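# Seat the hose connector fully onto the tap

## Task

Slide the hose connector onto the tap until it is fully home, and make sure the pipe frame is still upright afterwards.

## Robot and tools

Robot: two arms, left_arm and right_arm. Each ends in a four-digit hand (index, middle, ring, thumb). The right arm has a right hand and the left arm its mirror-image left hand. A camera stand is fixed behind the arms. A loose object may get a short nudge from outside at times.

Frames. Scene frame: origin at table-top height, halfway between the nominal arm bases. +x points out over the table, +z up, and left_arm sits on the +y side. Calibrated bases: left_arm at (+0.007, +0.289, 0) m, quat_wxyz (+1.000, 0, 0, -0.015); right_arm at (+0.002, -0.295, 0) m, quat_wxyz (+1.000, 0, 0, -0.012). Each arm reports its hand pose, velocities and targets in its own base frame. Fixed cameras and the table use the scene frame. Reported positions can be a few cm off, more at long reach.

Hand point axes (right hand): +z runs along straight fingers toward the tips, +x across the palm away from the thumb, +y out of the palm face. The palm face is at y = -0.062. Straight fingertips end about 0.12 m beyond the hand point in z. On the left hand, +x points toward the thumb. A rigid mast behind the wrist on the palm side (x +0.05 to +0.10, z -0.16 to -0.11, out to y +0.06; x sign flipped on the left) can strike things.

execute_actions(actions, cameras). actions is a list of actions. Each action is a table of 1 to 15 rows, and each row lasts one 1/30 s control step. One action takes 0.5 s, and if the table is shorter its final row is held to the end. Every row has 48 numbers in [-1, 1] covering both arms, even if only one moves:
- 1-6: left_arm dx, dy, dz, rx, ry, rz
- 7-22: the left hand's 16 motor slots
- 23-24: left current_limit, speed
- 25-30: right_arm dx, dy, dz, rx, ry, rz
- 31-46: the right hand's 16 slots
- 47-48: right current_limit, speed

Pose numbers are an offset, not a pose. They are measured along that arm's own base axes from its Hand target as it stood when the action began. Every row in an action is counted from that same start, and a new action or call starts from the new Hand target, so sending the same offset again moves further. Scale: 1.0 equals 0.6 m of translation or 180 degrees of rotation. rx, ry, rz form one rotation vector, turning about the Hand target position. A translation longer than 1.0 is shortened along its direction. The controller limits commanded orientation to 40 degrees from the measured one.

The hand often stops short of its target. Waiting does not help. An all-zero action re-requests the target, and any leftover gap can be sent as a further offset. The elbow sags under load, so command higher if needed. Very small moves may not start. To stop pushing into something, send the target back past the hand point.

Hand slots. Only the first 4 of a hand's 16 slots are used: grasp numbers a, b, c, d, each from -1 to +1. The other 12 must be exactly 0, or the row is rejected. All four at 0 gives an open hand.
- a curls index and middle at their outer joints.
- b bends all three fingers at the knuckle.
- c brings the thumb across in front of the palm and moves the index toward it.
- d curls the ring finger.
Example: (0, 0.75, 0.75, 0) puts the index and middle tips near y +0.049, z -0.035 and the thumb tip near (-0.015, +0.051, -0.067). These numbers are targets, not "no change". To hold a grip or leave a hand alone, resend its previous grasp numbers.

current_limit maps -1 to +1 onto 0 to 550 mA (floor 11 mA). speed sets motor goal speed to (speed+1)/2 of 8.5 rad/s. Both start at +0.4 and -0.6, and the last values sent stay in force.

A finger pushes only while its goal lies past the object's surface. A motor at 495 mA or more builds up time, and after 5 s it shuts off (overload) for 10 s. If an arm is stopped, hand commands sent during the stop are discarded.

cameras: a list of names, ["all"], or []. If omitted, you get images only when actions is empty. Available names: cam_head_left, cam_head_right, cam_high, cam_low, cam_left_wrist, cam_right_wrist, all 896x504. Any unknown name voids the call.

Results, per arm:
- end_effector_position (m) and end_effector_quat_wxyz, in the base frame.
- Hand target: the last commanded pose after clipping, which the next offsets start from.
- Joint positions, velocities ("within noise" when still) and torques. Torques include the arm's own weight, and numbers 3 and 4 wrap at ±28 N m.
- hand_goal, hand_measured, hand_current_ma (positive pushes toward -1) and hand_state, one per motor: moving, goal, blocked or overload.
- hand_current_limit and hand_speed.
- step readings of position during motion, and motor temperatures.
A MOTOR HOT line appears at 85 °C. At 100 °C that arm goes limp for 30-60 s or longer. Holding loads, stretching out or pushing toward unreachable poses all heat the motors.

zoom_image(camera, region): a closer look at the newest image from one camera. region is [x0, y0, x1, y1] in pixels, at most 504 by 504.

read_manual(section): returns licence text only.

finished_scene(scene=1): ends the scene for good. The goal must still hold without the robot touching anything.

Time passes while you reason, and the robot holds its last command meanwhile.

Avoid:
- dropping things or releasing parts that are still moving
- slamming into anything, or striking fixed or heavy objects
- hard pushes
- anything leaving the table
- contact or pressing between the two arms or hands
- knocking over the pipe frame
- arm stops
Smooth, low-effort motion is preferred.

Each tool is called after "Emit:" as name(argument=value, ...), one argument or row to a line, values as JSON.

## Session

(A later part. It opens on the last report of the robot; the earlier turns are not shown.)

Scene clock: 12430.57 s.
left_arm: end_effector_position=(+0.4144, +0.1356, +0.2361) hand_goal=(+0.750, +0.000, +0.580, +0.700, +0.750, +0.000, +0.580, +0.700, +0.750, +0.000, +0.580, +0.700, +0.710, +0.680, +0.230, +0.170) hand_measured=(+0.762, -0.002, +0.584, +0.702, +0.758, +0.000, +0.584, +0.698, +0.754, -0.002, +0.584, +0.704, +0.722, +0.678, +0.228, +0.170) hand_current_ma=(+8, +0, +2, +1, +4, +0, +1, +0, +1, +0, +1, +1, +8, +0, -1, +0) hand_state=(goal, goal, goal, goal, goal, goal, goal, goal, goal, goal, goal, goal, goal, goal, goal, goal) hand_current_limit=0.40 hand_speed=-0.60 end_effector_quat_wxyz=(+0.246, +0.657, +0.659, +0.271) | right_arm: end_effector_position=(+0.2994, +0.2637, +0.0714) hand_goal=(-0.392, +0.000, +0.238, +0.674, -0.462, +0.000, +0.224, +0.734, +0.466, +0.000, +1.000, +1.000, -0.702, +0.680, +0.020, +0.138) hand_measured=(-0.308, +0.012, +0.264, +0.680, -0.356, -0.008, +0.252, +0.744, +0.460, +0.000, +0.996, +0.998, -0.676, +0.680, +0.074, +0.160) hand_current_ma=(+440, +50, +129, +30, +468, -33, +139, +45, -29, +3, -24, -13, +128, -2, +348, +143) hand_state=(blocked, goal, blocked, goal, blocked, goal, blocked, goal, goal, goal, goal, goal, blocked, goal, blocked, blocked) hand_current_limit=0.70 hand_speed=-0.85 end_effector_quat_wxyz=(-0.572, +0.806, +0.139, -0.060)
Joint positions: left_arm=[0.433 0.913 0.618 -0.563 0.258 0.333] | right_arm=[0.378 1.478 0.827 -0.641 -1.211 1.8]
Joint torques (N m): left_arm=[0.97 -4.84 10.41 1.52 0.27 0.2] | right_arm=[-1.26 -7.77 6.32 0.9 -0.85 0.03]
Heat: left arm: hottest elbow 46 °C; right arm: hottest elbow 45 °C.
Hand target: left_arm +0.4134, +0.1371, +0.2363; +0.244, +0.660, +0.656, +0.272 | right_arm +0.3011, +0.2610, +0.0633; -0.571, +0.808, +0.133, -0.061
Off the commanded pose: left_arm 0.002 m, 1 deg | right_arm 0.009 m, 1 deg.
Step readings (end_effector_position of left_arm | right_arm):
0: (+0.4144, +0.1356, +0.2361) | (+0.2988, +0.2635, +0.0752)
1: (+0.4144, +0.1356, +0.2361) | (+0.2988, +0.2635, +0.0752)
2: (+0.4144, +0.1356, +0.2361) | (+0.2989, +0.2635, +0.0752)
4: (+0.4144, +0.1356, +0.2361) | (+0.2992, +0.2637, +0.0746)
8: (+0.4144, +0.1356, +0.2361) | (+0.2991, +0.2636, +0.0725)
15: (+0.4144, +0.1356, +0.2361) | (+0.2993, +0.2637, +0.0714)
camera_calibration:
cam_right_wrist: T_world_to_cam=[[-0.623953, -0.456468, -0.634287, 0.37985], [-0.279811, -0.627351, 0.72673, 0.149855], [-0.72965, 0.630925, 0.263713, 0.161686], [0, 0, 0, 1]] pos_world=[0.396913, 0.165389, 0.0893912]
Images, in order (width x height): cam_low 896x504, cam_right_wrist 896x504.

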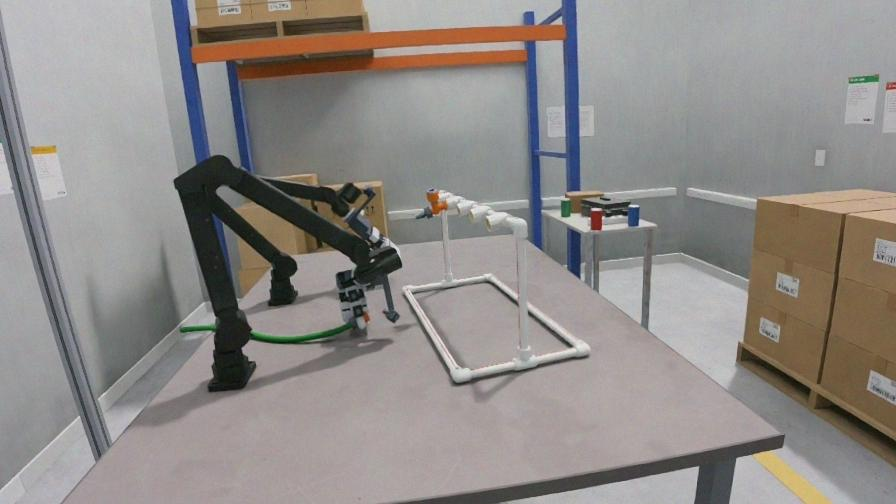

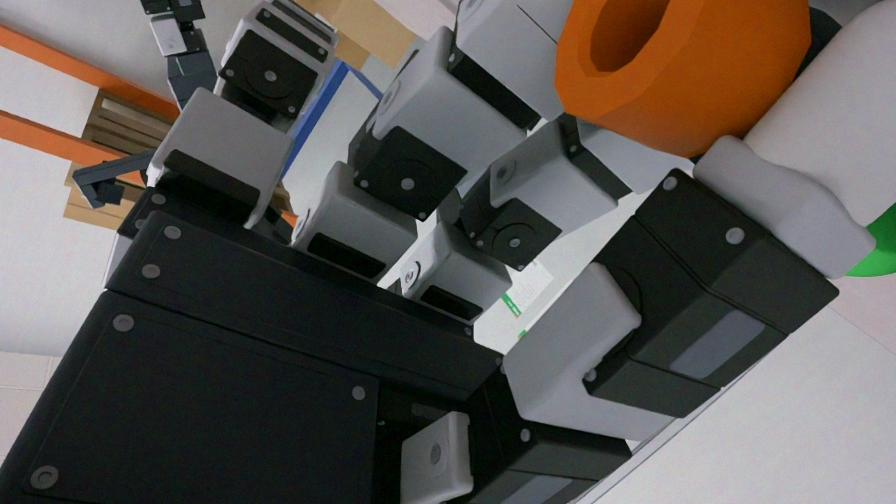

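Emit:
execute_actions(
  actions=[
    [[0,0,0,0,0,0,0,0,0,0,0,0,0,0,0,0,0,0,0,0,0,0,0.4,-0.6,0,0,0.07,0,0,0,0.15,0.58,0.84,-0.8,0,0,0,0,0,0,0,0,0,0,0,0,0.7,-0.85]],
    [[0,0,0,0,0,0,0,0,0,0,0,0,0,0,0,0,0,0,0,0,0,0,0.4,-0.6,0,0,0.12,0,0,0,0.15,0.58,0.84,-0.8,0,0,0,0,0,0,0,0,0,0,0,0,0.7,-0.85]],
    [[0,0,0,0,0,0,0,0,0,0,0,0,0,0,0,0,0,0,0,0,0,0,0.4,-0.6,0,0,0.12,0,0,0,0.15,0.58,0.84,-0.8,0,0,0,0,0,0,0,0,0,0,0,0,0.7,-0.85]],
    [[0,0,0,0,0,0,0,0,0,0,0,0,0,0,0,0,0,0,0,0,0,0,0.4,-0.6,0.06,0.04,0.12,0,0,0,0.15,0.58,0.84,-0.8,0,0,0,0,0,0,0,0,0,0,0,0,0.7,-0.85]],
  ],
  cameras=["cam_low", "cam_right_wrist"],
)

Emit:
zoom_image(
  camera="cam_right_wrist",
  region=[540, 0, 896, 200],
)

Scene clock: 12443.67 s.
left_arm: end_effector_position=(+0.4144, +0.1356, +0.2361) hand_goal=(+0.750, +0.000, +0.580, +0.700, +0.750, +0.000, +0.580, +0.700, +0.750, +0.000, +0.580, +0.700, +0.710, +0.680, +0.230, +0.170) hand_measured=(+0.762, -0.002, +0.584, +0.702, +0.758, +0.000, +0.584, +0.698, +0.754, -0.002, +0.584, +0.704, +0.722, +0.678, +0.228, +0.170) hand_current_ma=(+8, +0, +2, +1, +4, +0, +1, +0, +1, +0, +1, +1, +8, +0, -1, +0) hand_state=(goal, goal, goal, goal, goal, goal, goal, goal, goal, goal, goal, goal, goal, goal, goal, goal) hand_current_limit=0.40 hand_speed=-0.60 end_effector_quat_wxyz=(+0.246, +0.657, +0.659, +0.271) | right_arm: end_effector_position=(+0.3292, +0.2769, +0.2986) hand_goal=(-0.392, +0.000, +0.238, +0.674, -0.462, +0.000, +0.224, +0.734, +0.466, +0.000, +1.000, +1.000, -0.702, +0.680, +0.020, +0.138) hand_measured=(-0.310, -0.002, +0.272, +0.690, -0.362, -0.008, +0.252, +0.744, +0.458, +0.000, +0.996, +0.998, -0.684, +0.682, +0.074, +0.160) hand_current_ma=(+436, -10, +165, +80, +468, -34, +139, +45, -40, +3, -24, -13, +94, +7, +348, +143) hand_state=(blocked, goal, blocked, goal, blocked, goal, blocked, goal, goal, goal, goal, goal, goal, goal, blocked, blocked) hand_current_limit=0.70 hand_speed=-0.85 end_effector_quat_wxyz=(-0.568, +0.811, +0.118, -0.070)
Joint positions: left_arm=[0.433 0.913 0.618 -0.563 0.258 0.333] | right_arm=[0.381 1.364 1.349 -1.255 -1.202 1.87]
Joint torques (N m): left_arm=[1.26 -4.78 10.39 1.51 0.28 0.22] | right_arm=[0.03 -9 13.09 -0.06 -0.91 0.1]
Heat: left arm: hottest elbow 46 °C; right arm: hottest elbow 45 °C.
Hand target: left_arm +0.4134, +0.1371, +0.2363; +0.244, +0.660, +0.656, +0.272 | right_arm +0.3370, +0.2849, +0.3212; -0.571, +0.808, +0.133, -0.061
Off the commanded pose: left_arm 0.002 m, 1 deg | right_arm 0.025 m, 2 deg.
Step readings (end_effector_position of left_arm | right_arm):
0: (+0.4144, +0.1356, +0.2361) | (+0.2994, +0.2637, +0.0714)
1: (+0.4144, +0.1356, +0.2361) | (+0.2994, +0.2637, +0.0714)
2: (+0.4144, +0.1356, +0.2361) | (+0.2989, +0.2635, +0.0714)
4: (+0.4144, +0.1356, +0.2361) | (+0.2952, +0.2619, +0.0717)
8: (+0.4144, +0.1356, +0.2361) | (+0.2874, +0.2588, +0.0774)
15: (+0.4144, +0.1356, +0.2361) | (+0.2831, +0.2571, +0.0844)
16: (+0.4144, +0.1356, +0.2361) | (+0.2825, +0.2569, +0.0845)
17: (+0.4144, +0.1356, +0.2361) | (+0.2813, +0.2562, +0.0858)
19: (+0.4144, +0.1356, +0.2361) | (+0.2773, +0.2544, +0.0944)
23: (+0.4144, +0.1356, +0.2361) | (+0.2782, +0.2549, +0.1279)
30: (+0.4144, +0.1356, +0.2361) | (+0.2867, +0.2586, +0.1612)
31: (+0.4144, +0.1356, +0.2361) | (+0.2857, +0.2582, +0.1614)
32: (+0.4144, +0.1356, +0.2361) | (+0.2840, +0.2573, +0.1622)
34: (+0.4144, +0.1356, +0.2361) | (+0.2803, +0.2558, +0.1687)
38: (+0.4144, +0.1356, +0.2361) | (+0.2824, +0.2567, +0.1963)
45: (+0.4144, +0.1356, +0.2361) | (+0.2875, +0.2588, +0.2280)
46: (+0.4144, +0.1356, +0.2361) | (+0.2870, +0.2586, +0.2288)
47: (+0.4144, +0.1356, +0.2361) | (+0.2867, +0.2583, +0.2309)
49: (+0.4144, +0.1356, +0.2361) | (+0.2909, +0.2602, +0.2426)
53: (+0.4144, +0.1356, +0.2361) | (+0.3144, +0.2699, +0.2834)
60: (+0.4144, +0.1356, +0.2361) | (+0.3271, +0.2757, +0.3140)
camera_calibration:
cam_right_wrist: T_world_to_cam=[[-0.659192, -0.452707, -0.600435, 0.548996], [-0.264433, -0.607927, 0.748666, -0.0155822], [-0.703947, 0.652289, 0.28103, 0.0956643], [0, 0, 0, 1]] pos_world=[0.425116, 0.176661, 0.314418]
Images, in order (width x height): cam_low 896x504, cam_right_wrist 896x504.

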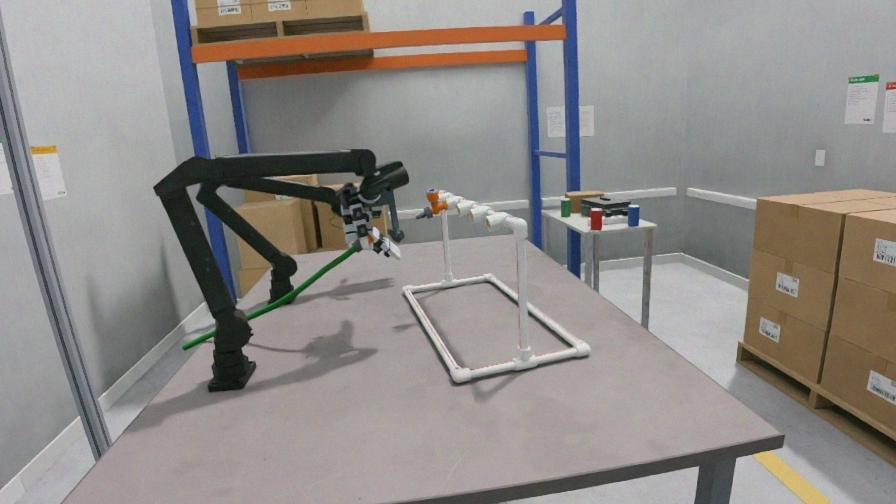

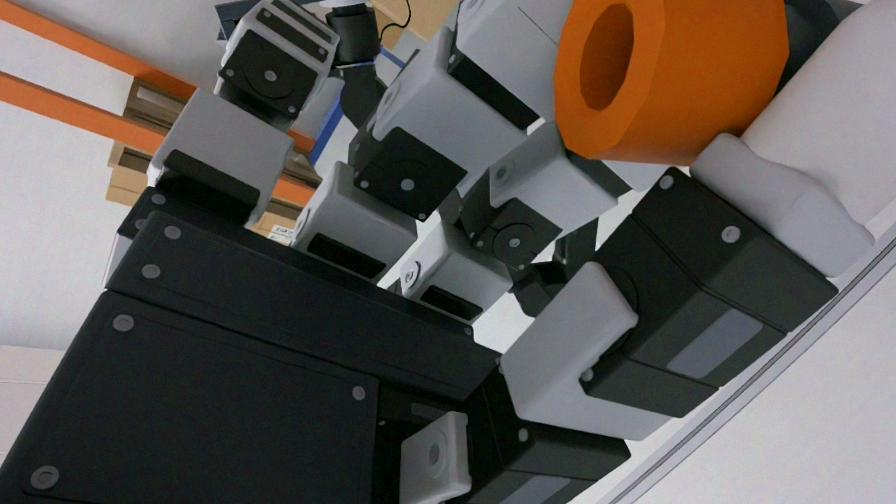

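Scaled by 1.416.

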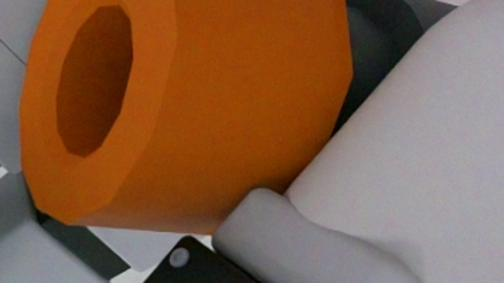

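Emit:
execute_actions(
  actions=[
    [[0,0,0.1,0,0,0,0,0,0,0,0,0,0,0,0,0,0,0,0,0,0,0,0.4,-0.6,0.04,0.04,0.02,0,0,-0.009,0.15,0.58,0.84,-0.8,0,0,0,0,0,0,0,0,0,0,0,0,0.7,-0.85]],
    [[-0.02,0.03,0.1,0.022,-0.056,-0.058,0,0,0,0,0,0,0,0,0,0,0,0,0,0,0,0,0.4,-0.6,0.045,0.04,0.015,0,0,-0.009,0.15,0.58,0.84,-0.8,0,0,0,0,0,0,0,0,0,0,0,0,0.7,-0.85]],
    [[-0.02,0.03,0,0.0442,-0.1112,-0.116,0,0,0,0,0,0,0,0,0,0,0,0,0,0,0,0,0.4,-0.6,0.04,0.04,0.01,0,0,0,0.15,0.58,0.84,-0.8,0,0,0,0,0,0,0,0,0,0,0,0,0.7,-0.85]],
  ],
  cameras=["cam_high", "cam_low", "cam_head_left"],
)

Scene clock: 12571.27 s.
left_arm: end_effector_position=(+0.3860, +0.1725, +0.3362) hand_goal=(+0.750, +0.000, +0.580, +0.700, +0.750, +0.000, +0.580, +0.700, +0.750, +0.000, +0.580, +0.700, +0.710, +0.680, +0.230, +0.170) hand_measured=(+0.760, +0.000, +0.584, +0.702, +0.760, +0.000, +0.584, +0.698, +0.758, +0.000, +0.584, +0.704, +0.722, +0.678, +0.228, +0.170) hand_current_ma=(+7, +0, +1, +1, +6, +0, +1, +0, +4, +0, +1, +1, +8, +0, -1, +0) hand_state=(goal, goal, goal, goal, goal, goal, goal, goal, goal, goal, goal, goal, goal, goal, goal, goal) hand_current_limit=0.40 hand_speed=-0.60 end_effector_quat_wxyz=(+0.408, +0.732, +0.366, +0.404) | right_arm: end_effector_position=(+0.4040, +0.3465, +0.3270) hand_goal=(-0.392, +0.000, +0.238, +0.674, -0.462, +0.000, +0.224, +0.734, +0.466, +0.000, +1.000, +1.000, -0.702, +0.680, +0.020, +0.138) hand_measured=(-0.320, -0.002, +0.272, +0.690, -0.362, +0.002, +0.252, +0.744, +0.458, +0.000, +0.996, +0.998, -0.700, +0.682, +0.074, +0.164) hand_current_ma=(+386, -7, +165, +80, +468, +7, +139, +45, -40, +3, -24, -13, +6, +9, +349, +176) hand_state=(blocked, goal, blocked, goal, blocked, goal, blocked, goal, goal, goal, goal, goal, goal, goal, blocked, blocked) hand_current_limit=0.70 hand_speed=-0.85 end_effector_quat_wxyz=(-0.564, +0.815, +0.116, -0.063)
Joint positions: left_arm=[0.865 1.081 0.727 -0.42 1.063 1.024] | right_arm=[0.457 1.577 1.643 -1.145 -1.156 2.07]
Joint torques (N m): left_arm=[0.67 -6.24 12.71 1.89 0.82 0.21] | right_arm=[0.03 -11.75 13.67 0.27 -0.79 0.16]
Motor temperatures (°C): left_arm=[26 30 47 26 28 27] | right_arm=[26 33 56 26 28 25]
Heat: left arm: hottest elbow 47 °C; right arm: hottest elbow 56 °C.
Hand target: left_arm +0.3894, +0.1730, +0.3564; +0.399, +0.740, +0.340, +0.422 | right_arm +0.4121, +0.3568, +0.3482; -0.573, +0.811, +0.110, -0.045
Off the commanded pose: left_arm 0.020 m, 4 deg | right_arm 0.025 m, 2 deg.
joint sent to its limit (right arm) — joint 6 (wrist roll), upper limit. The joint targets still meet the commanded pose.
Step readings (end_effector_position of left_arm | right_arm):
0: (+0.4144, +0.1356, +0.2361) | (+0.3292, +0.2769, +0.2986)
1: (+0.4142, +0.1355, +0.2357) | (+0.3293, +0.2770, +0.2988)
2: (+0.4126, +0.1347, +0.2334) | (+0.3291, +0.2776, +0.2991)
4: (+0.4063, +0.1318, +0.2270) | (+0.3320, +0.2804, +0.3021)
8: (+0.3969, +0.1275, +0.2280) | (+0.3436, +0.2927, +0.3108)
15: (+0.4004, +0.1291, +0.2537) | (+0.3470, +0.2980, +0.3123)
16: (+0.4008, +0.1288, +0.2550) | (+0.3472, +0.2981, +0.3122)
17: (+0.4011, +0.1258, +0.2575) | (+0.3481, +0.2987, +0.3127)
19: (+0.3982, +0.1263, +0.2653) | (+0.3537, +0.3035, +0.3150)
23: (+0.3869, +0.1450, +0.2894) | (+0.3710, +0.3153, +0.3205)
30: (+0.3878, +0.1465, +0.3148) | (+0.3750, +0.3201, +0.3177)
31: (+0.3885, +0.1453, +0.3156) | (+0.3750, +0.3203, +0.3177)
32: (+0.3894, +0.1422, +0.3233) | (+0.3759, +0.3215, +0.3183)
34: (+0.3890, +0.1430, +0.3434) | (+0.3809, +0.3276, +0.3221)
38: (+0.3788, +0.1696, +0.3662) | (+0.3974, +0.3407, +0.3295)
45: (+0.3867, +0.1783, +0.3401) | (+0.4036, +0.3459, +0.3254)
Images, in order (width x height): cam_head_left 896x504, cam_high 896x504, cam_low 896x504.

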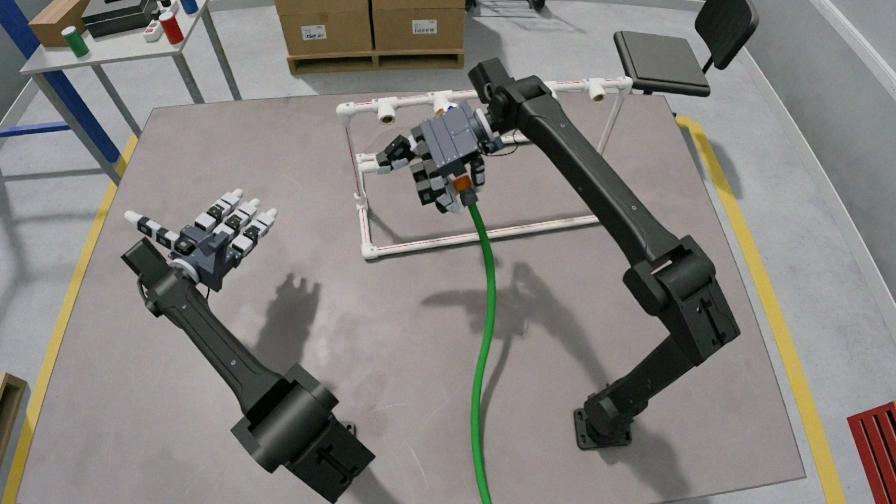

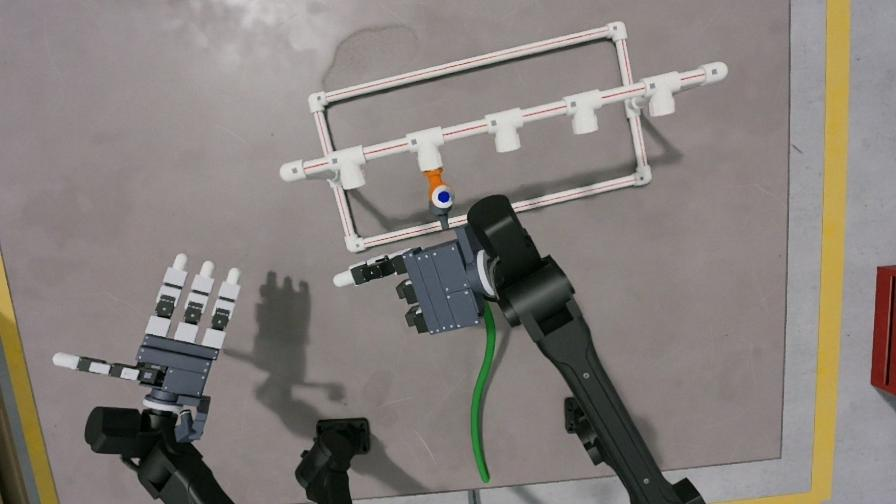

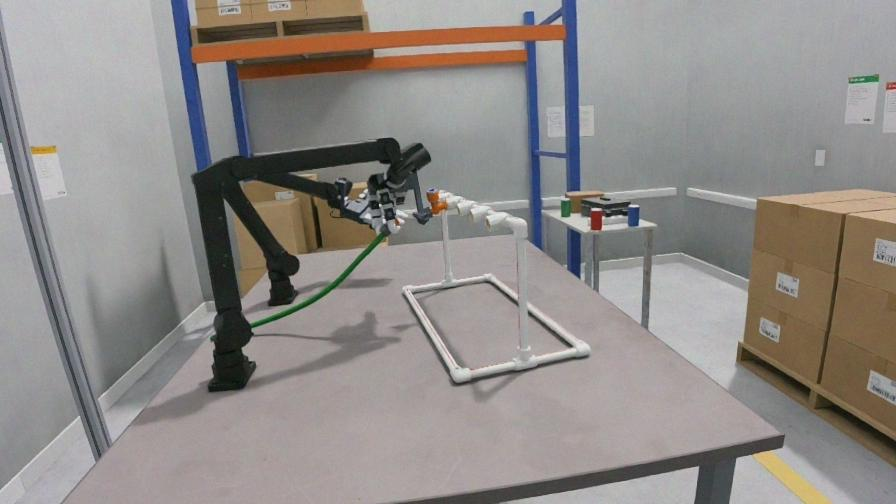

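Emit:
execute_actions(
  actions=[
    [[0,0,0,0.049,-0.1235,-0.129,0,0,0,0,0,0,0,0,0,0,0,0,0,0,0,0,0.4,-0.6,0,0,0,0,0,0,0.15,0.58,0.84,-0.8,0,0,0,0,0,0,0,0,0,0,0,0,0.7,-0.85]],
    [[0,0,0,0.049,-0.1235,-0.129,0,0,0,0,0,0,0,0,0,0,0,0,0,0,0,0,0.4,-0.6,0,0,0,0,0,0,0.15,0.58,0.84,-0.8,0,0,0,0,0,0,0,0,0,0,0,0,0.7,-0.85]],
  ],
  cameras=["cam_high", "cam_right_wrist"],
)

Scene clock: 12580.90 s.
left_arm: end_effector_position=(+0.3764, +0.1607, +0.3528) hand_goal=(+0.750, +0.000, +0.580, +0.700, +0.750, +0.000, +0.580, +0.700, +0.750, +0.000, +0.580, +0.700, +0.710, +0.680, +0.230, +0.170) hand_measured=(+0.760, +0.000, +0.582, +0.702, +0.760, +0.000, +0.582, +0.698, +0.758, +0.000, +0.582, +0.702, +0.720, +0.678, +0.228, +0.170) hand_current_ma=(+7, +0, +1, +1, +6, +0, +1, +0, +5, +0, +1, +1, +6, +0, -1, +0) hand_state=(goal, goal, goal, goal, goal, goal, goal, goal, goal, goal, goal, goal, goal, goal, goal, goal) hand_current_limit=0.40 hand_speed=-0.60 end_effector_quat_wxyz=(+0.445, +0.730, +0.288, +0.431) | right_arm: end_effector_position=(+0.4040, +0.3465, +0.3270) hand_goal=(-0.392, +0.000, +0.238, +0.674, -0.462, +0.000, +0.224, +0.734, +0.466, +0.000, +1.000, +1.000, -0.702, +0.680, +0.020, +0.138) hand_measured=(-0.320, -0.002, +0.272, +0.690, -0.362, +0.002, +0.252, +0.744, +0.458, +0.000, +0.996, +0.998, -0.700, +0.682, +0.074, +0.164) hand_current_ma=(+386, -7, +165, +80, +467, +7, +139, +45, -40, +3, -24, -13, +6, +9, +349, +176) hand_state=(blocked, goal, blocked, goal, blocked, goal, blocked, goal, goal, goal, goal, goal, goal, goal, blocked, blocked) hand_current_limit=0.70 hand_speed=-0.85 end_effector_quat_wxyz=(-0.564, +0.815, +0.116, -0.063)
Joint positions: left_arm=[0.875 1.115 0.731 -0.345 1.215 1.091] | right_arm=[0.457 1.577 1.643 -1.145 -1.156 2.07]
Joint torques (N m): left_arm=[0.44 -6.77 9.42 1.14 0.67 -0.15] | right_arm=[0.03 -11.75 13.76 0.21 -0.79 0.15]
Motor temperatures (°C): left_arm=[26 30 46 26 28 27] | right_arm=[26 32 58 26 28 25]
Heat: left arm: hottest elbow 46 °C; right arm: hottest elbow 58 °C.
Hand target: left_arm +0.3772, +0.1610, +0.3508; +0.450, +0.728, +0.297, +0.424 (last step not sent: back at the drive's target) | right_arm +0.4121, +0.3568, +0.3482; -0.573, +0.811, +0.110, -0.045
Off the commanded pose: left_arm 0.002 m, 32 deg | right_arm 0.025 m, 2 deg.
joint sent to its limit (right arm) — joint 6 (wrist roll), upper limit. The joint targets still meet the commanded pose.
Step readings (end_effector_position of left_arm | right_arm):
0: (+0.3859, +0.1725, +0.3362) | (+0.4040, +0.3465, +0.3270)
1: (+0.3855, +0.1715, +0.3372) | (+0.4040, +0.3465, +0.3270)
2: (+0.3823, +0.1668, +0.3432) | (+0.4040, +0.3465, +0.3270)
4: (+0.3750, +0.1588, +0.3532) | (+0.4040, +0.3465, +0.3270) HELD (not all sent) left_arm
8: (+0.3846, +0.1695, +0.3310) | (+0.4040, +0.3465, +0.3270) HELD (not all sent) left_arm
15: (+0.3770, +0.1611, +0.3505) | (+0.4040, +0.3465, +0.3270) HELD (not all sent) left_arm
16: (+0.3764, +0.1604, +0.3522) | (+0.4040, +0.3465, +0.3270) HELD (not all sent) left_arm
17: (+0.3760, +0.1600, +0.3531) | (+0.4040, +0.3465, +0.3270) HELD (not all sent) left_arm
19: (+0.3761, +0.1602, +0.3531) | (+0.4040, +0.3465, +0.3270) HELD (not all sent) left_arm
23: (+0.3763, +0.1605, +0.3528) | (+0.4040, +0.3465, +0.3270) HELD (not all sent) left_arm
30: (+0.3764, +0.1607, +0.3528) | (+0.4040, +0.3465, +0.3270) HELD (not all sent) left_arm
HELD (not all sent) left_arm: steps 4 to 30.
pose unreachable (left arm): on one or more control steps of this call, first in action 0 (counted from 0), this arm could not follow its commanded pose, so it was not sent that pose on those steps. It may still have moved: this result reports where it is.
cause: moving toward the commanded pose would bring two parts of the arm too close to each other (joints 4 (wrist pitch) to 6 (wrist roll) lie between them).
camera_calibration:
cam_right_wrist: T_world_to_cam=[[-0.657604, -0.450257, -0.604008, 0.64653], [-0.28039, -0.597872, 0.750953, 0.0274513], [-0.699241, 0.663188, 0.266916, 0.0938948], [0, 0, 0, 1]] pos_world=[0.498513, 0.245247, 0.344833]
Images, in order (width x height): cam_high 896x504, cam_right_wrist 896x504.

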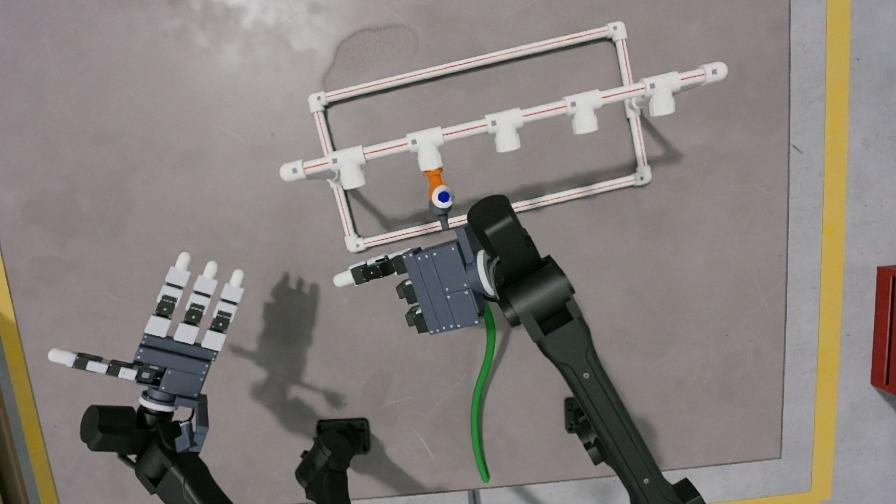

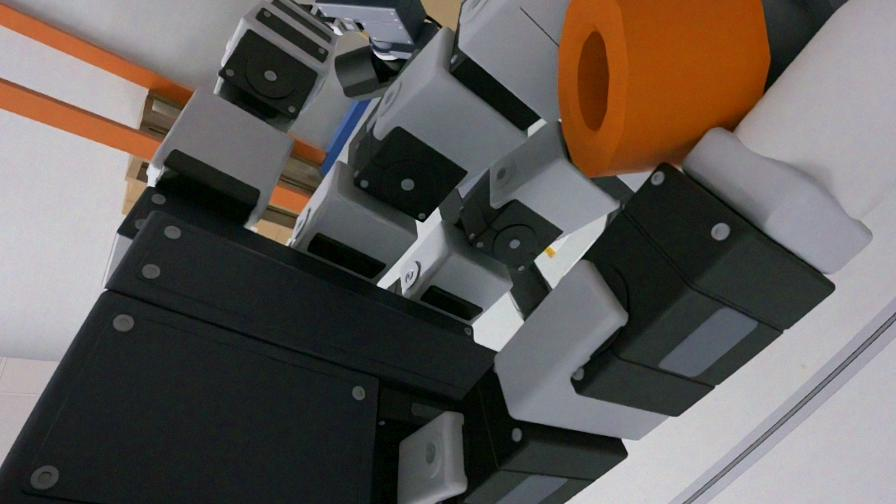

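Emit:
execute_actions(
  actions=[
    [[-0.045,-0.13,-0.06,0,0,-0.124,0,0,0.3,0,0,0,0,0,0,0,0,0,0,0,0,0,0.4,-0.6,0,0,0,0,0,0,0.15,0.58,0.84,-0.8,0,0,0,0,0,0,0,0,0,0,0,0,0.7,-0.85]],
    [[-0.045,-0.13,-0.06,0,0,-0.124,0,0,0.6,0,0,0,0,0,0,0,0,0,0,0,0,0,0.4,-0.6,0,0,0,0,0,0,0.15,0.58,0.84,-0.8,0,0,0,0,0,0,0,0,0,0,0,0,0.7,-0.85]],
    [[-0.045,-0.13,-0.06,0,0,-0.124,0,0,0.75,0,0,0,0,0,0,0,0,0,0,0,0,0,0.4,-0.6,0,0,0,0,0,0,0.15,0.58,0.84,-0.8,0,0,0,0,0,0,0,0,0,0,0,0,0.7,-0.85]],
  ],
  cameras=["cam_high", "cam_low", "cam_head_left"],
)

Scene clock: 12633.63 s.
left_arm: end_effector_position=(+0.3764, +0.1607, +0.3528) hand_goal=(+0.488, +0.000, +0.168, +0.700, +0.750, +0.000, +0.580, +0.926, +0.938, +0.000, +0.580, +0.700, -0.564, +0.680, +0.042, +0.058) hand_measured=(+0.510, +0.000, +0.174, +0.702, +0.760, +0.000, +0.582, +0.924, +0.942, +0.000, +0.582, +0.702, -0.564, +0.678, +0.042, +0.060) hand_current_ma=(+22, +0, +3, +1, +6, +0, +1, +0, +2, +0, +1, +1, +0, +0, +0, +0) hand_state=(blocked, goal, goal, goal, goal, goal, goal, goal, goal, goal, goal, goal, goal, goal, goal, goal) hand_current_limit=0.40 hand_speed=-0.60 end_effector_quat_wxyz=(+0.445, +0.730, +0.288, +0.431) | right_arm: end_effector_position=(+0.4040, +0.3465, +0.3270) hand_goal=(-0.392, +0.000, +0.238, +0.674, -0.462, +0.000, +0.224, +0.734, +0.466, +0.000, +1.000, +1.000, -0.702, +0.680, +0.020, +0.138) hand_measured=(-0.320, -0.002, +0.272, +0.690, -0.362, +0.002, +0.252, +0.744, +0.458, +0.000, +0.996, +0.998, -0.700, +0.682, +0.074, +0.164) hand_current_ma=(+386, -7, +165, +80, +467, +7, +139, +45, -40, +3, -24, -13, +6, +9, +349, +176) hand_state=(blocked, goal, blocked, goal, blocked, goal, blocked, goal, goal, goal, goal, goal, goal, goal, blocked, blocked) hand_current_limit=0.70 hand_speed=-0.85 end_effector_quat_wxyz=(-0.564, +0.815, +0.116, -0.063)
Joint positions: left_arm=[0.875 1.115 0.731 -0.345 1.215 1.091] | right_arm=[0.457 1.577 1.643 -1.145 -1.156 2.07]
Joint torques (N m): left_arm=[0.73 -6.48 9.61 1.46 0.74 -0.08] | right_arm=[-0.03 -11.69 13.76 0.23 -0.78 0.16]
Motor temperatures (°C): left_arm=[26 30 43 26 29 27] | right_arm=[26 33 64 26 28 25]
Heat: left arm: hottest elbow 43 °C; right arm: hottest elbow 64 °C.
Hand target: left_arm +0.3764, +0.1607, +0.3528; +0.445, +0.730, +0.288, +0.431 (last step not sent: back at the drive's target) | right_arm +0.4121, +0.3568, +0.3482; -0.573, +0.811, +0.110, -0.045
Off the commanded pose: left_arm 0.090 m, 22 deg | right_arm 0.025 m, 2 deg.
joint sent to its limit (right arm) — joint 6 (wrist roll), upper limit. The joint targets still meet the commanded pose.
Step readings (end_effector_position of left_arm | right_arm):
0: (+0.3764, +0.1607, +0.3528) | (+0.4040, +0.3465, +0.3270)
1: (+0.3764, +0.1607, +0.3528) | (+0.4040, +0.3465, +0.3270) HELD (not all sent) left_arm
2: (+0.3764, +0.1607, +0.3528) | (+0.4040, +0.3465, +0.3270) HELD (not all sent) left_arm
4: (+0.3764, +0.1607, +0.3528) | (+0.4040, +0.3465, +0.3270) HELD (not all sent) left_arm
8: (+0.3764, +0.1607, +0.3528) | (+0.4040, +0.3465, +0.3270) HELD (not all sent) left_arm
15: (+0.3764, +0.1607, +0.3528) | (+0.4040, +0.3465, +0.3270) HELD (not all sent) left_arm
16: (+0.3764, +0.1607, +0.3528) | (+0.4040, +0.3465, +0.3270) HELD (not all sent) left_arm
17: (+0.3764, +0.1607, +0.3528) | (+0.4040, +0.3465, +0.3270) HELD (not all sent) left_arm
19: (+0.3764, +0.1607, +0.3528) | (+0.4040, +0.3465, +0.3270) HELD (not all sent) left_arm
23: (+0.3764, +0.1607, +0.3528) | (+0.4040, +0.3465, +0.3270) HELD (not all sent) left_arm
30: (+0.3764, +0.1607, +0.3528) | (+0.4040, +0.3465, +0.3270) HELD (not all sent) left_arm
31: (+0.3764, +0.1607, +0.3528) | (+0.4040, +0.3465, +0.3270) HELD (not all sent) left_arm
32: (+0.3764, +0.1607, +0.3528) | (+0.4040, +0.3465, +0.3270) HELD (not all sent) left_arm
34: (+0.3764, +0.1607, +0.3528) | (+0.4040, +0.3465, +0.3270) HELD (not all sent) left_arm
38: (+0.3764, +0.1607, +0.3528) | (+0.4040, +0.3465, +0.3270) HELD (not all sent) left_arm
45: (+0.3764, +0.1607, +0.3528) | (+0.4040, +0.3465, +0.3270) HELD (not all sent) left_arm
HELD (not all sent) left_arm: steps 1 to 45.
pose unreachable (left arm): on one or more control steps of this call, first in action 0 (counted from 0), this arm could not follow its commanded pose, so it was not sent that pose on those steps. It may still have moved: this result reports where it is.
cause: moving toward the commanded pose would bring two parts of the arm too close to each other (joints 4 (wrist pitch) to 6 (wrist roll) lie between them).
Images, in order (width x height): cam_head_left 896x504, cam_high 896x504, cam_low 896x504.

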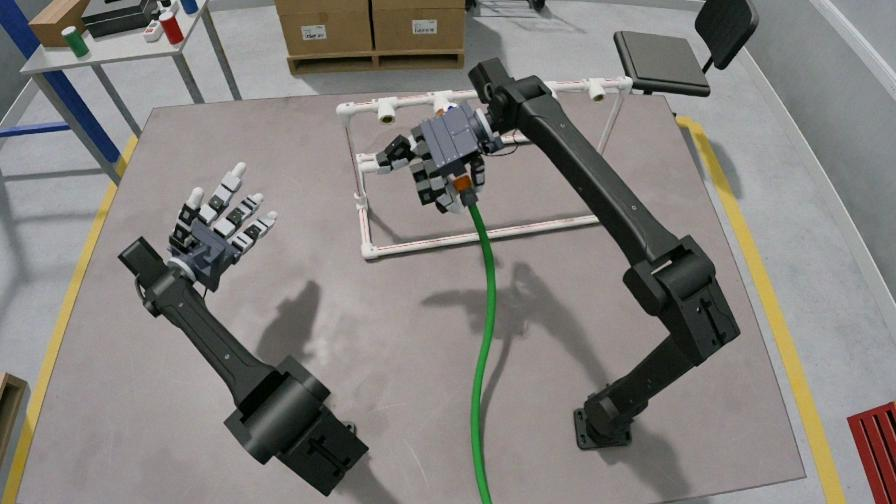

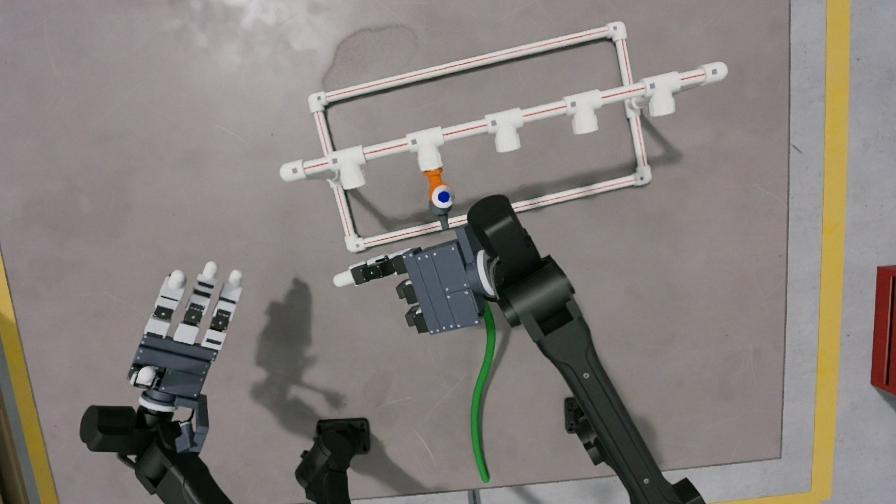

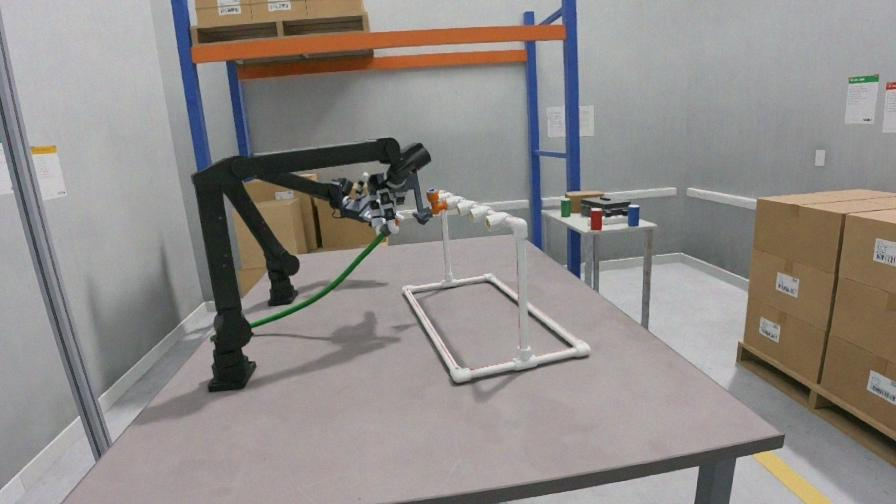

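Emit:
execute_actions(
  actions=[
    [[0,-0.12,-0.03,0,0,0,0,0,0.75,0,0,0,0,0,0,0,0,0,0,0,0,0,0.4,-0.6,0,0,0,0,0,0,0.15,0.58,0.84,-0.8,0,0,0,0,0,0,0,0,0,0,0,0,0.7,-0.85]],
    [[-0.04,-0.15,-0.07,0,0,-0.05,0,0,0.75,0,0,0,0,0,0,0,0,0,0,0,0,0,0.4,-0.6,0,0,0,0,0,0,0.15,0.58,0.84,-0.8,0,0,0,0,0,0,0,0,0,0,0,0,0.7,-0.85]],
    [[-0.06,-0.15,-0.1,0,0,-0.1,0,0,0.75,0,0,0,0,0,0,0,0,0,0,0,0,0,0.4,-0.6,0,0,0,0,0,0,0.15,0.58,0.84,-0.8,0,0,0,0,0,0,0,0,0,0,0,0,0.7,-0.85]],
  ],
  cameras=["cam_high", "cam_low"],
)

Scene clock: 12672.63 s.
left_arm: end_effector_position=(+0.3163, -0.0882, +0.2338) hand_goal=(+0.488, +0.000, +0.168, +0.700, +0.750, +0.000, +0.580, +0.926, +0.938, +0.000, +0.580, +0.700, -0.564, +0.680, +0.042, +0.058) hand_measured=(+0.504, +0.000, +0.174, +0.702, +0.760, +0.000, +0.582, +0.924, +0.946, +0.000, +0.582, +0.702, -0.566, +0.678, +0.042, +0.058) hand_current_ma=(+15, +0, +2, +1, +7, +0, +1, +0, +4, +0, +1, +1, +0, +0, +0, +0) hand_state=(goal, goal, goal, goal, goal, goal, goal, goal, goal, goal, goal, goal, goal, goal, goal, goal) hand_current_limit=0.40 hand_speed=-0.60 end_effector_quat_wxyz=(+0.531, +0.779, +0.113, +0.314) | right_arm: end_effector_position=(+0.4040, +0.3465, +0.3270) hand_goal=(-0.392, +0.000, +0.238, +0.674, -0.462, +0.000, +0.224, +0.734, +0.466, +0.000, +1.000, +1.000, -0.702, +0.680, +0.020, +0.138) hand_measured=(-0.320, -0.002, +0.272, +0.690, -0.362, +0.002, +0.252, +0.744, +0.458, +0.000, +0.996, +0.998, -0.700, +0.682, +0.074, +0.164) hand_current_ma=(+386, -7, +165, +80, +467, +7, +139, +45, -40, +3, -24, -13, +6, +9, +349, +176) hand_state=(blocked, goal, blocked, goal, blocked, goal, blocked, goal, goal, goal, goal, goal, goal, goal, blocked, blocked) hand_current_limit=0.70 hand_speed=-0.85 end_effector_quat_wxyz=(-0.564, +0.815, +0.116, -0.063)
Joint positions: left_arm=[0.313 0.98 0.265 0.114 1.137 0.947] | right_arm=[0.457 1.577 1.643 -1.145 -1.156 2.07]
Joint torques (N m): left_arm=[-0.15 -2.73 8.12 2.28 0.53 -0.12] | right_arm=[-0.09 -11.75 13.75 0.21 -0.78 0.16]
Motor temperatures (°C): left_arm=[26 30 42 26 29 27] | right_arm=[26 33 65 26 27 25]
Heat: left arm: hottest elbow 42 °C; right arm: hottest elbow 65 °C.
Hand target: left_arm +0.3163, -0.0913, +0.2328; +0.534, +0.777, +0.109, +0.315 | right_arm +0.4121, +0.3568, +0.3482; -0.573, +0.811, +0.110, -0.045
Off the commanded pose: left_arm 0.003 m, 1 deg | right_arm 0.025 m, 2 deg.
joint sent to its limit (right arm) — joint 6 (wrist roll), upper limit. The joint targets still meet the commanded pose.
Step readings (end_effector_position of left_arm | right_arm):
0: (+0.3764, +0.1607, +0.3528) | (+0.4040, +0.3465, +0.3270)
1: (+0.3765, +0.1608, +0.3524) | (+0.4040, +0.3465, +0.3270)
2: (+0.3775, +0.1600, +0.3499) | (+0.4040, +0.3465, +0.3270)
4: (+0.3785, +0.1483, +0.3413) | (+0.4040, +0.3465, +0.3270)
8: (+0.3743, +0.1047, +0.3298) | (+0.4040, +0.3465, +0.3270)
15: (+0.3750, +0.0904, +0.3349) | (+0.4040, +0.3465, +0.3270)
16: (+0.3751, +0.0906, +0.3346) | (+0.4040, +0.3465, +0.3270)
17: (+0.3747, +0.0877, +0.3327) | (+0.4040, +0.3465, +0.3270)
19: (+0.3697, +0.0690, +0.3222) | (+0.4040, +0.3465, +0.3270)
23: (+0.3549, +0.0190, +0.2942) | (+0.4040, +0.3465, +0.3270)
30: (+0.3525, +0.0020, +0.2898) | (+0.4040, +0.3465, +0.3270)
31: (+0.3522, +0.0013, +0.2904) | (+0.4040, +0.3465, +0.3270)
32: (+0.3497, -0.0030, +0.2909) | (+0.4040, +0.3465, +0.3270)
34: (+0.3383, -0.0235, +0.2849) | (+0.4040, +0.3465, +0.3270)
38: (+0.3189, -0.0659, +0.2491) | (+0.4040, +0.3465, +0.3270)
45: (+0.3159, -0.0861, +0.2311) | (+0.4040, +0.3465, +0.3270)
Images, in order (width x height): cam_high 896x504, cam_low 896x504.

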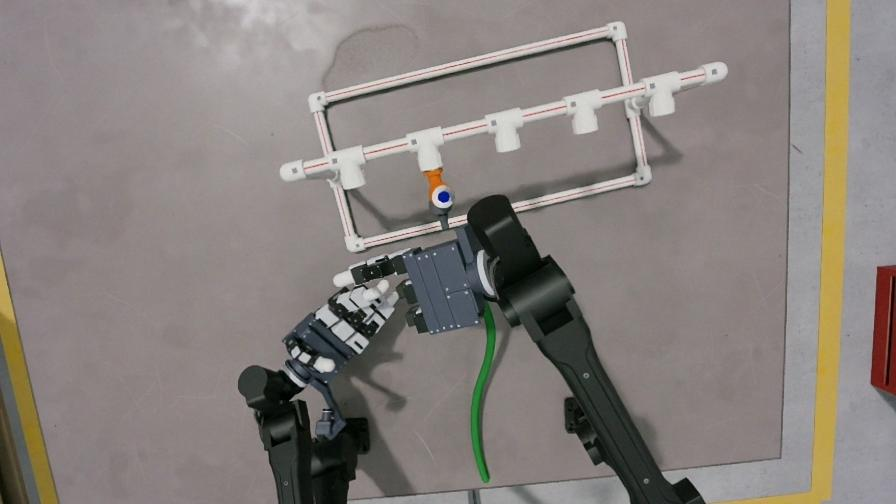

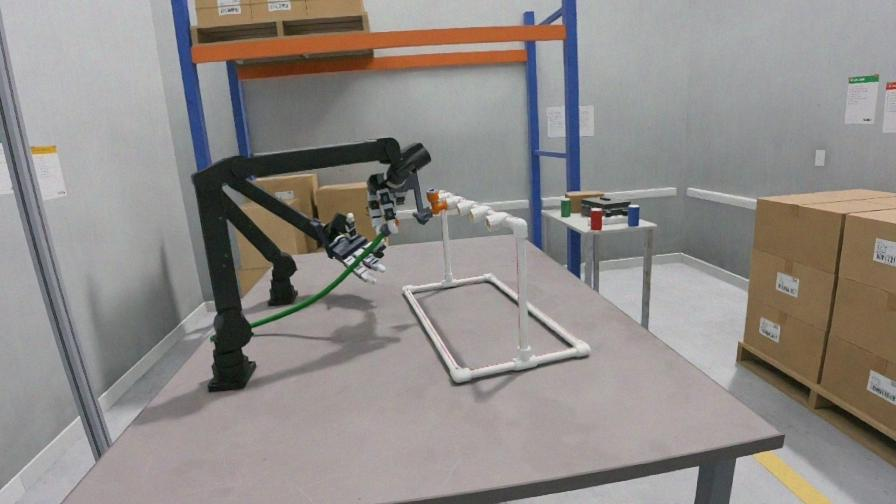

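Emit:
execute_actions(
  actions=[
    [[-0.09,-0.06,-0.07,0,0,-0.064,0,0,0.75,0,0,0,0,0,0,0,0,0,0,0,0,0,0.4,-0.6,0,0,0,0,0,0,0.15,0.58,0.84,-0.8,0,0,0,0,0,0,0,0,0,0,0,0,0.7,-0.85]],
    [[-0.04,-0.1,-0.04,0,0,-0.064,0,0,0.75,0,0,0,0,0,0,0,0,0,0,0,0,0,0.4,-0.6,0,0,0,0,0,0,0.15,0.58,0.84,-0.8,0,0,0,0,0,0,0,0,0,0,0,0,0.7,-0.85]],
  ],
  cameras=["cam_high", "cam_low", "cam_head_left"],
)

Scene clock: 12682.43 s.
left_arm: end_effector_position=(+0.2408, -0.1847, +0.1695) hand_goal=(+0.488, +0.000, +0.168, +0.700, +0.750, +0.000, +0.580, +0.926, +0.938, +0.000, +0.580, +0.700, -0.564, +0.680, +0.042, +0.058) hand_measured=(+0.504, +0.000, +0.172, +0.702, +0.760, +0.000, +0.582, +0.924, +0.946, +0.000, +0.582, +0.702, -0.566, +0.678, +0.042, +0.058) hand_current_ma=(+15, +0, +2, +1, +7, +0, +1, +0, +4, +0, +1, +1, +0, +0, +0, +0) hand_state=(goal, goal, goal, goal, goal, goal, goal, goal, goal, goal, goal, goal, goal, goal, goal, goal) hand_current_limit=0.40 hand_speed=-0.60 end_effector_quat_wxyz=(+0.582, +0.785, -0.053, +0.207) | right_arm: end_effector_position=(+0.4040, +0.3465, +0.3270) hand_goal=(-0.392, +0.000, +0.238, +0.674, -0.462, +0.000, +0.224, +0.734, +0.466, +0.000, +1.000, +1.000, -0.702, +0.680, +0.020, +0.138) hand_measured=(-0.320, -0.002, +0.272, +0.690, -0.362, +0.002, +0.252, +0.744, +0.458, +0.000, +0.996, +0.998, -0.700, +0.682, +0.074, +0.164) hand_current_ma=(+386, -7, +165, +80, +467, +7, +139, +45, -40, +3, -24, -13, +6, +9, +349, +176) hand_state=(blocked, goal, blocked, goal, blocked, goal, blocked, goal, goal, goal, goal, goal, goal, goal, blocked, blocked) hand_current_limit=0.70 hand_speed=-0.85 end_effector_quat_wxyz=(-0.564, +0.815, +0.116, -0.063)
Joint positions: left_arm=[0.008 1.237 0.174 0.316 1.213 1.125] | right_arm=[0.457 1.577 1.643 -1.145 -1.156 2.07]
Joint torques (N m): left_arm=[-0.38 -3.84 5.18 2.03 0.68 -0.25] | right_arm=[-0.03 -11.75 13.76 0.21 -0.78 0.16]
Motor temperatures (°C): left_arm=[26 30 42 26 29 27] | right_arm=[26 33 65 26 27 25]
Heat: left arm: hottest elbow 42 °C; right arm: hottest elbow 65 °C.
Hand target: left_arm +0.2385, -0.1872, +0.1668; +0.586, +0.783, -0.048, +0.202 | right_arm +0.4121, +0.3568, +0.3482; -0.573, +0.811, +0.110, -0.045
Off the commanded pose: left_arm 0.004 m, 1 deg | right_arm 0.025 m, 2 deg.
joint sent to its limit (right arm) — joint 6 (wrist roll), upper limit. The joint targets still meet the commanded pose.
Step readings (end_effector_position of left_arm | right_arm):
0: (+0.3163, -0.0882, +0.2338) | (+0.4040, +0.3465, +0.3270)
1: (+0.3160, -0.0885, +0.2339) | (+0.4040, +0.3465, +0.3270)
2: (+0.3127, -0.0907, +0.2338) | (+0.4040, +0.3465, +0.3270)
4: (+0.3003, -0.0984, +0.2289) | (+0.4040, +0.3465, +0.3270)
8: (+0.2764, -0.1149, +0.2034) | (+0.4040, +0.3465, +0.3270)
15: (+0.2662, -0.1225, +0.1920) | (+0.4040, +0.3465, +0.3270)
16: (+0.2656, -0.1232, +0.1918) | (+0.4040, +0.3465, +0.3270)
17: (+0.2639, -0.1257, +0.1911) | (+0.4040, +0.3465, +0.3270)
19: (+0.2564, -0.1389, +0.1865) | (+0.4040, +0.3465, +0.3270)
23: (+0.2414, -0.1671, +0.1728) | (+0.4040, +0.3465, +0.3270)
30: (+0.2375, -0.1833, +0.1672) | (+0.4040, +0.3465, +0.3270)
Images, in order (width x height): cam_head_left 896x504, cam_high 896x504, cam_low 896x504.

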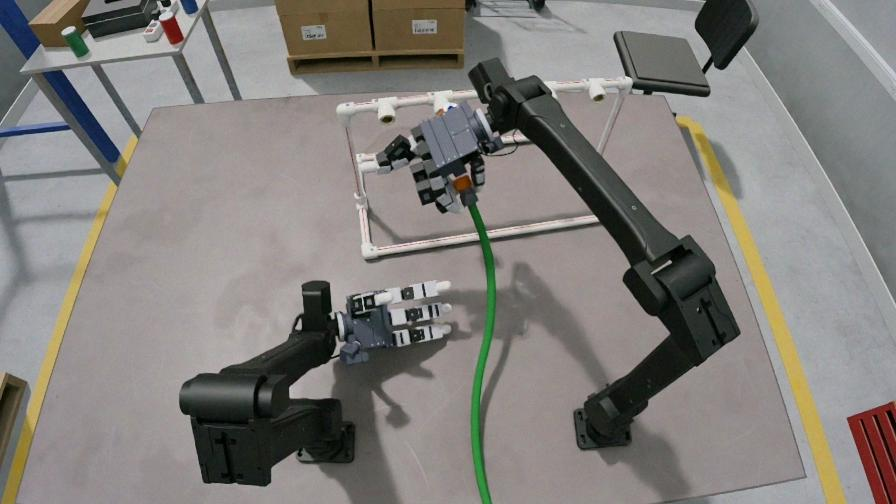

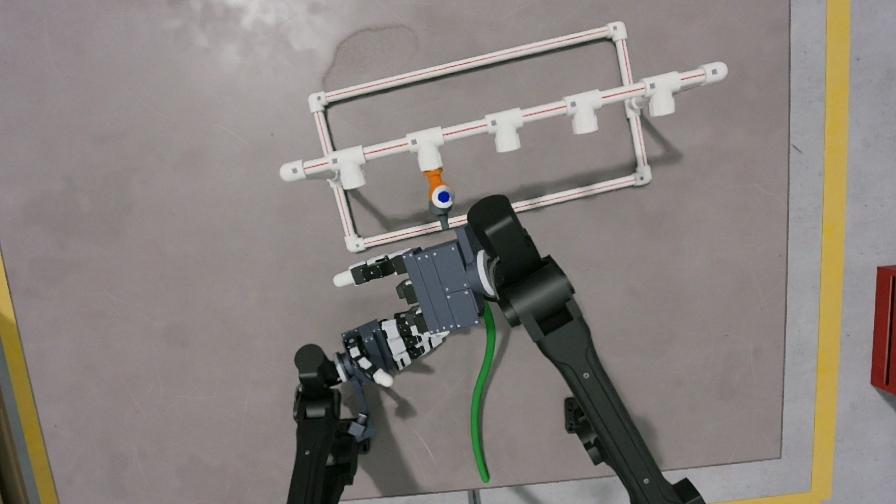

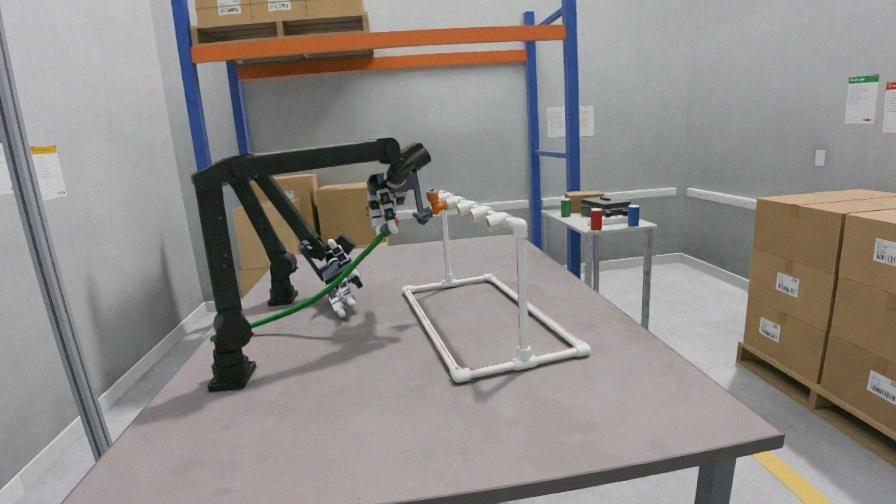

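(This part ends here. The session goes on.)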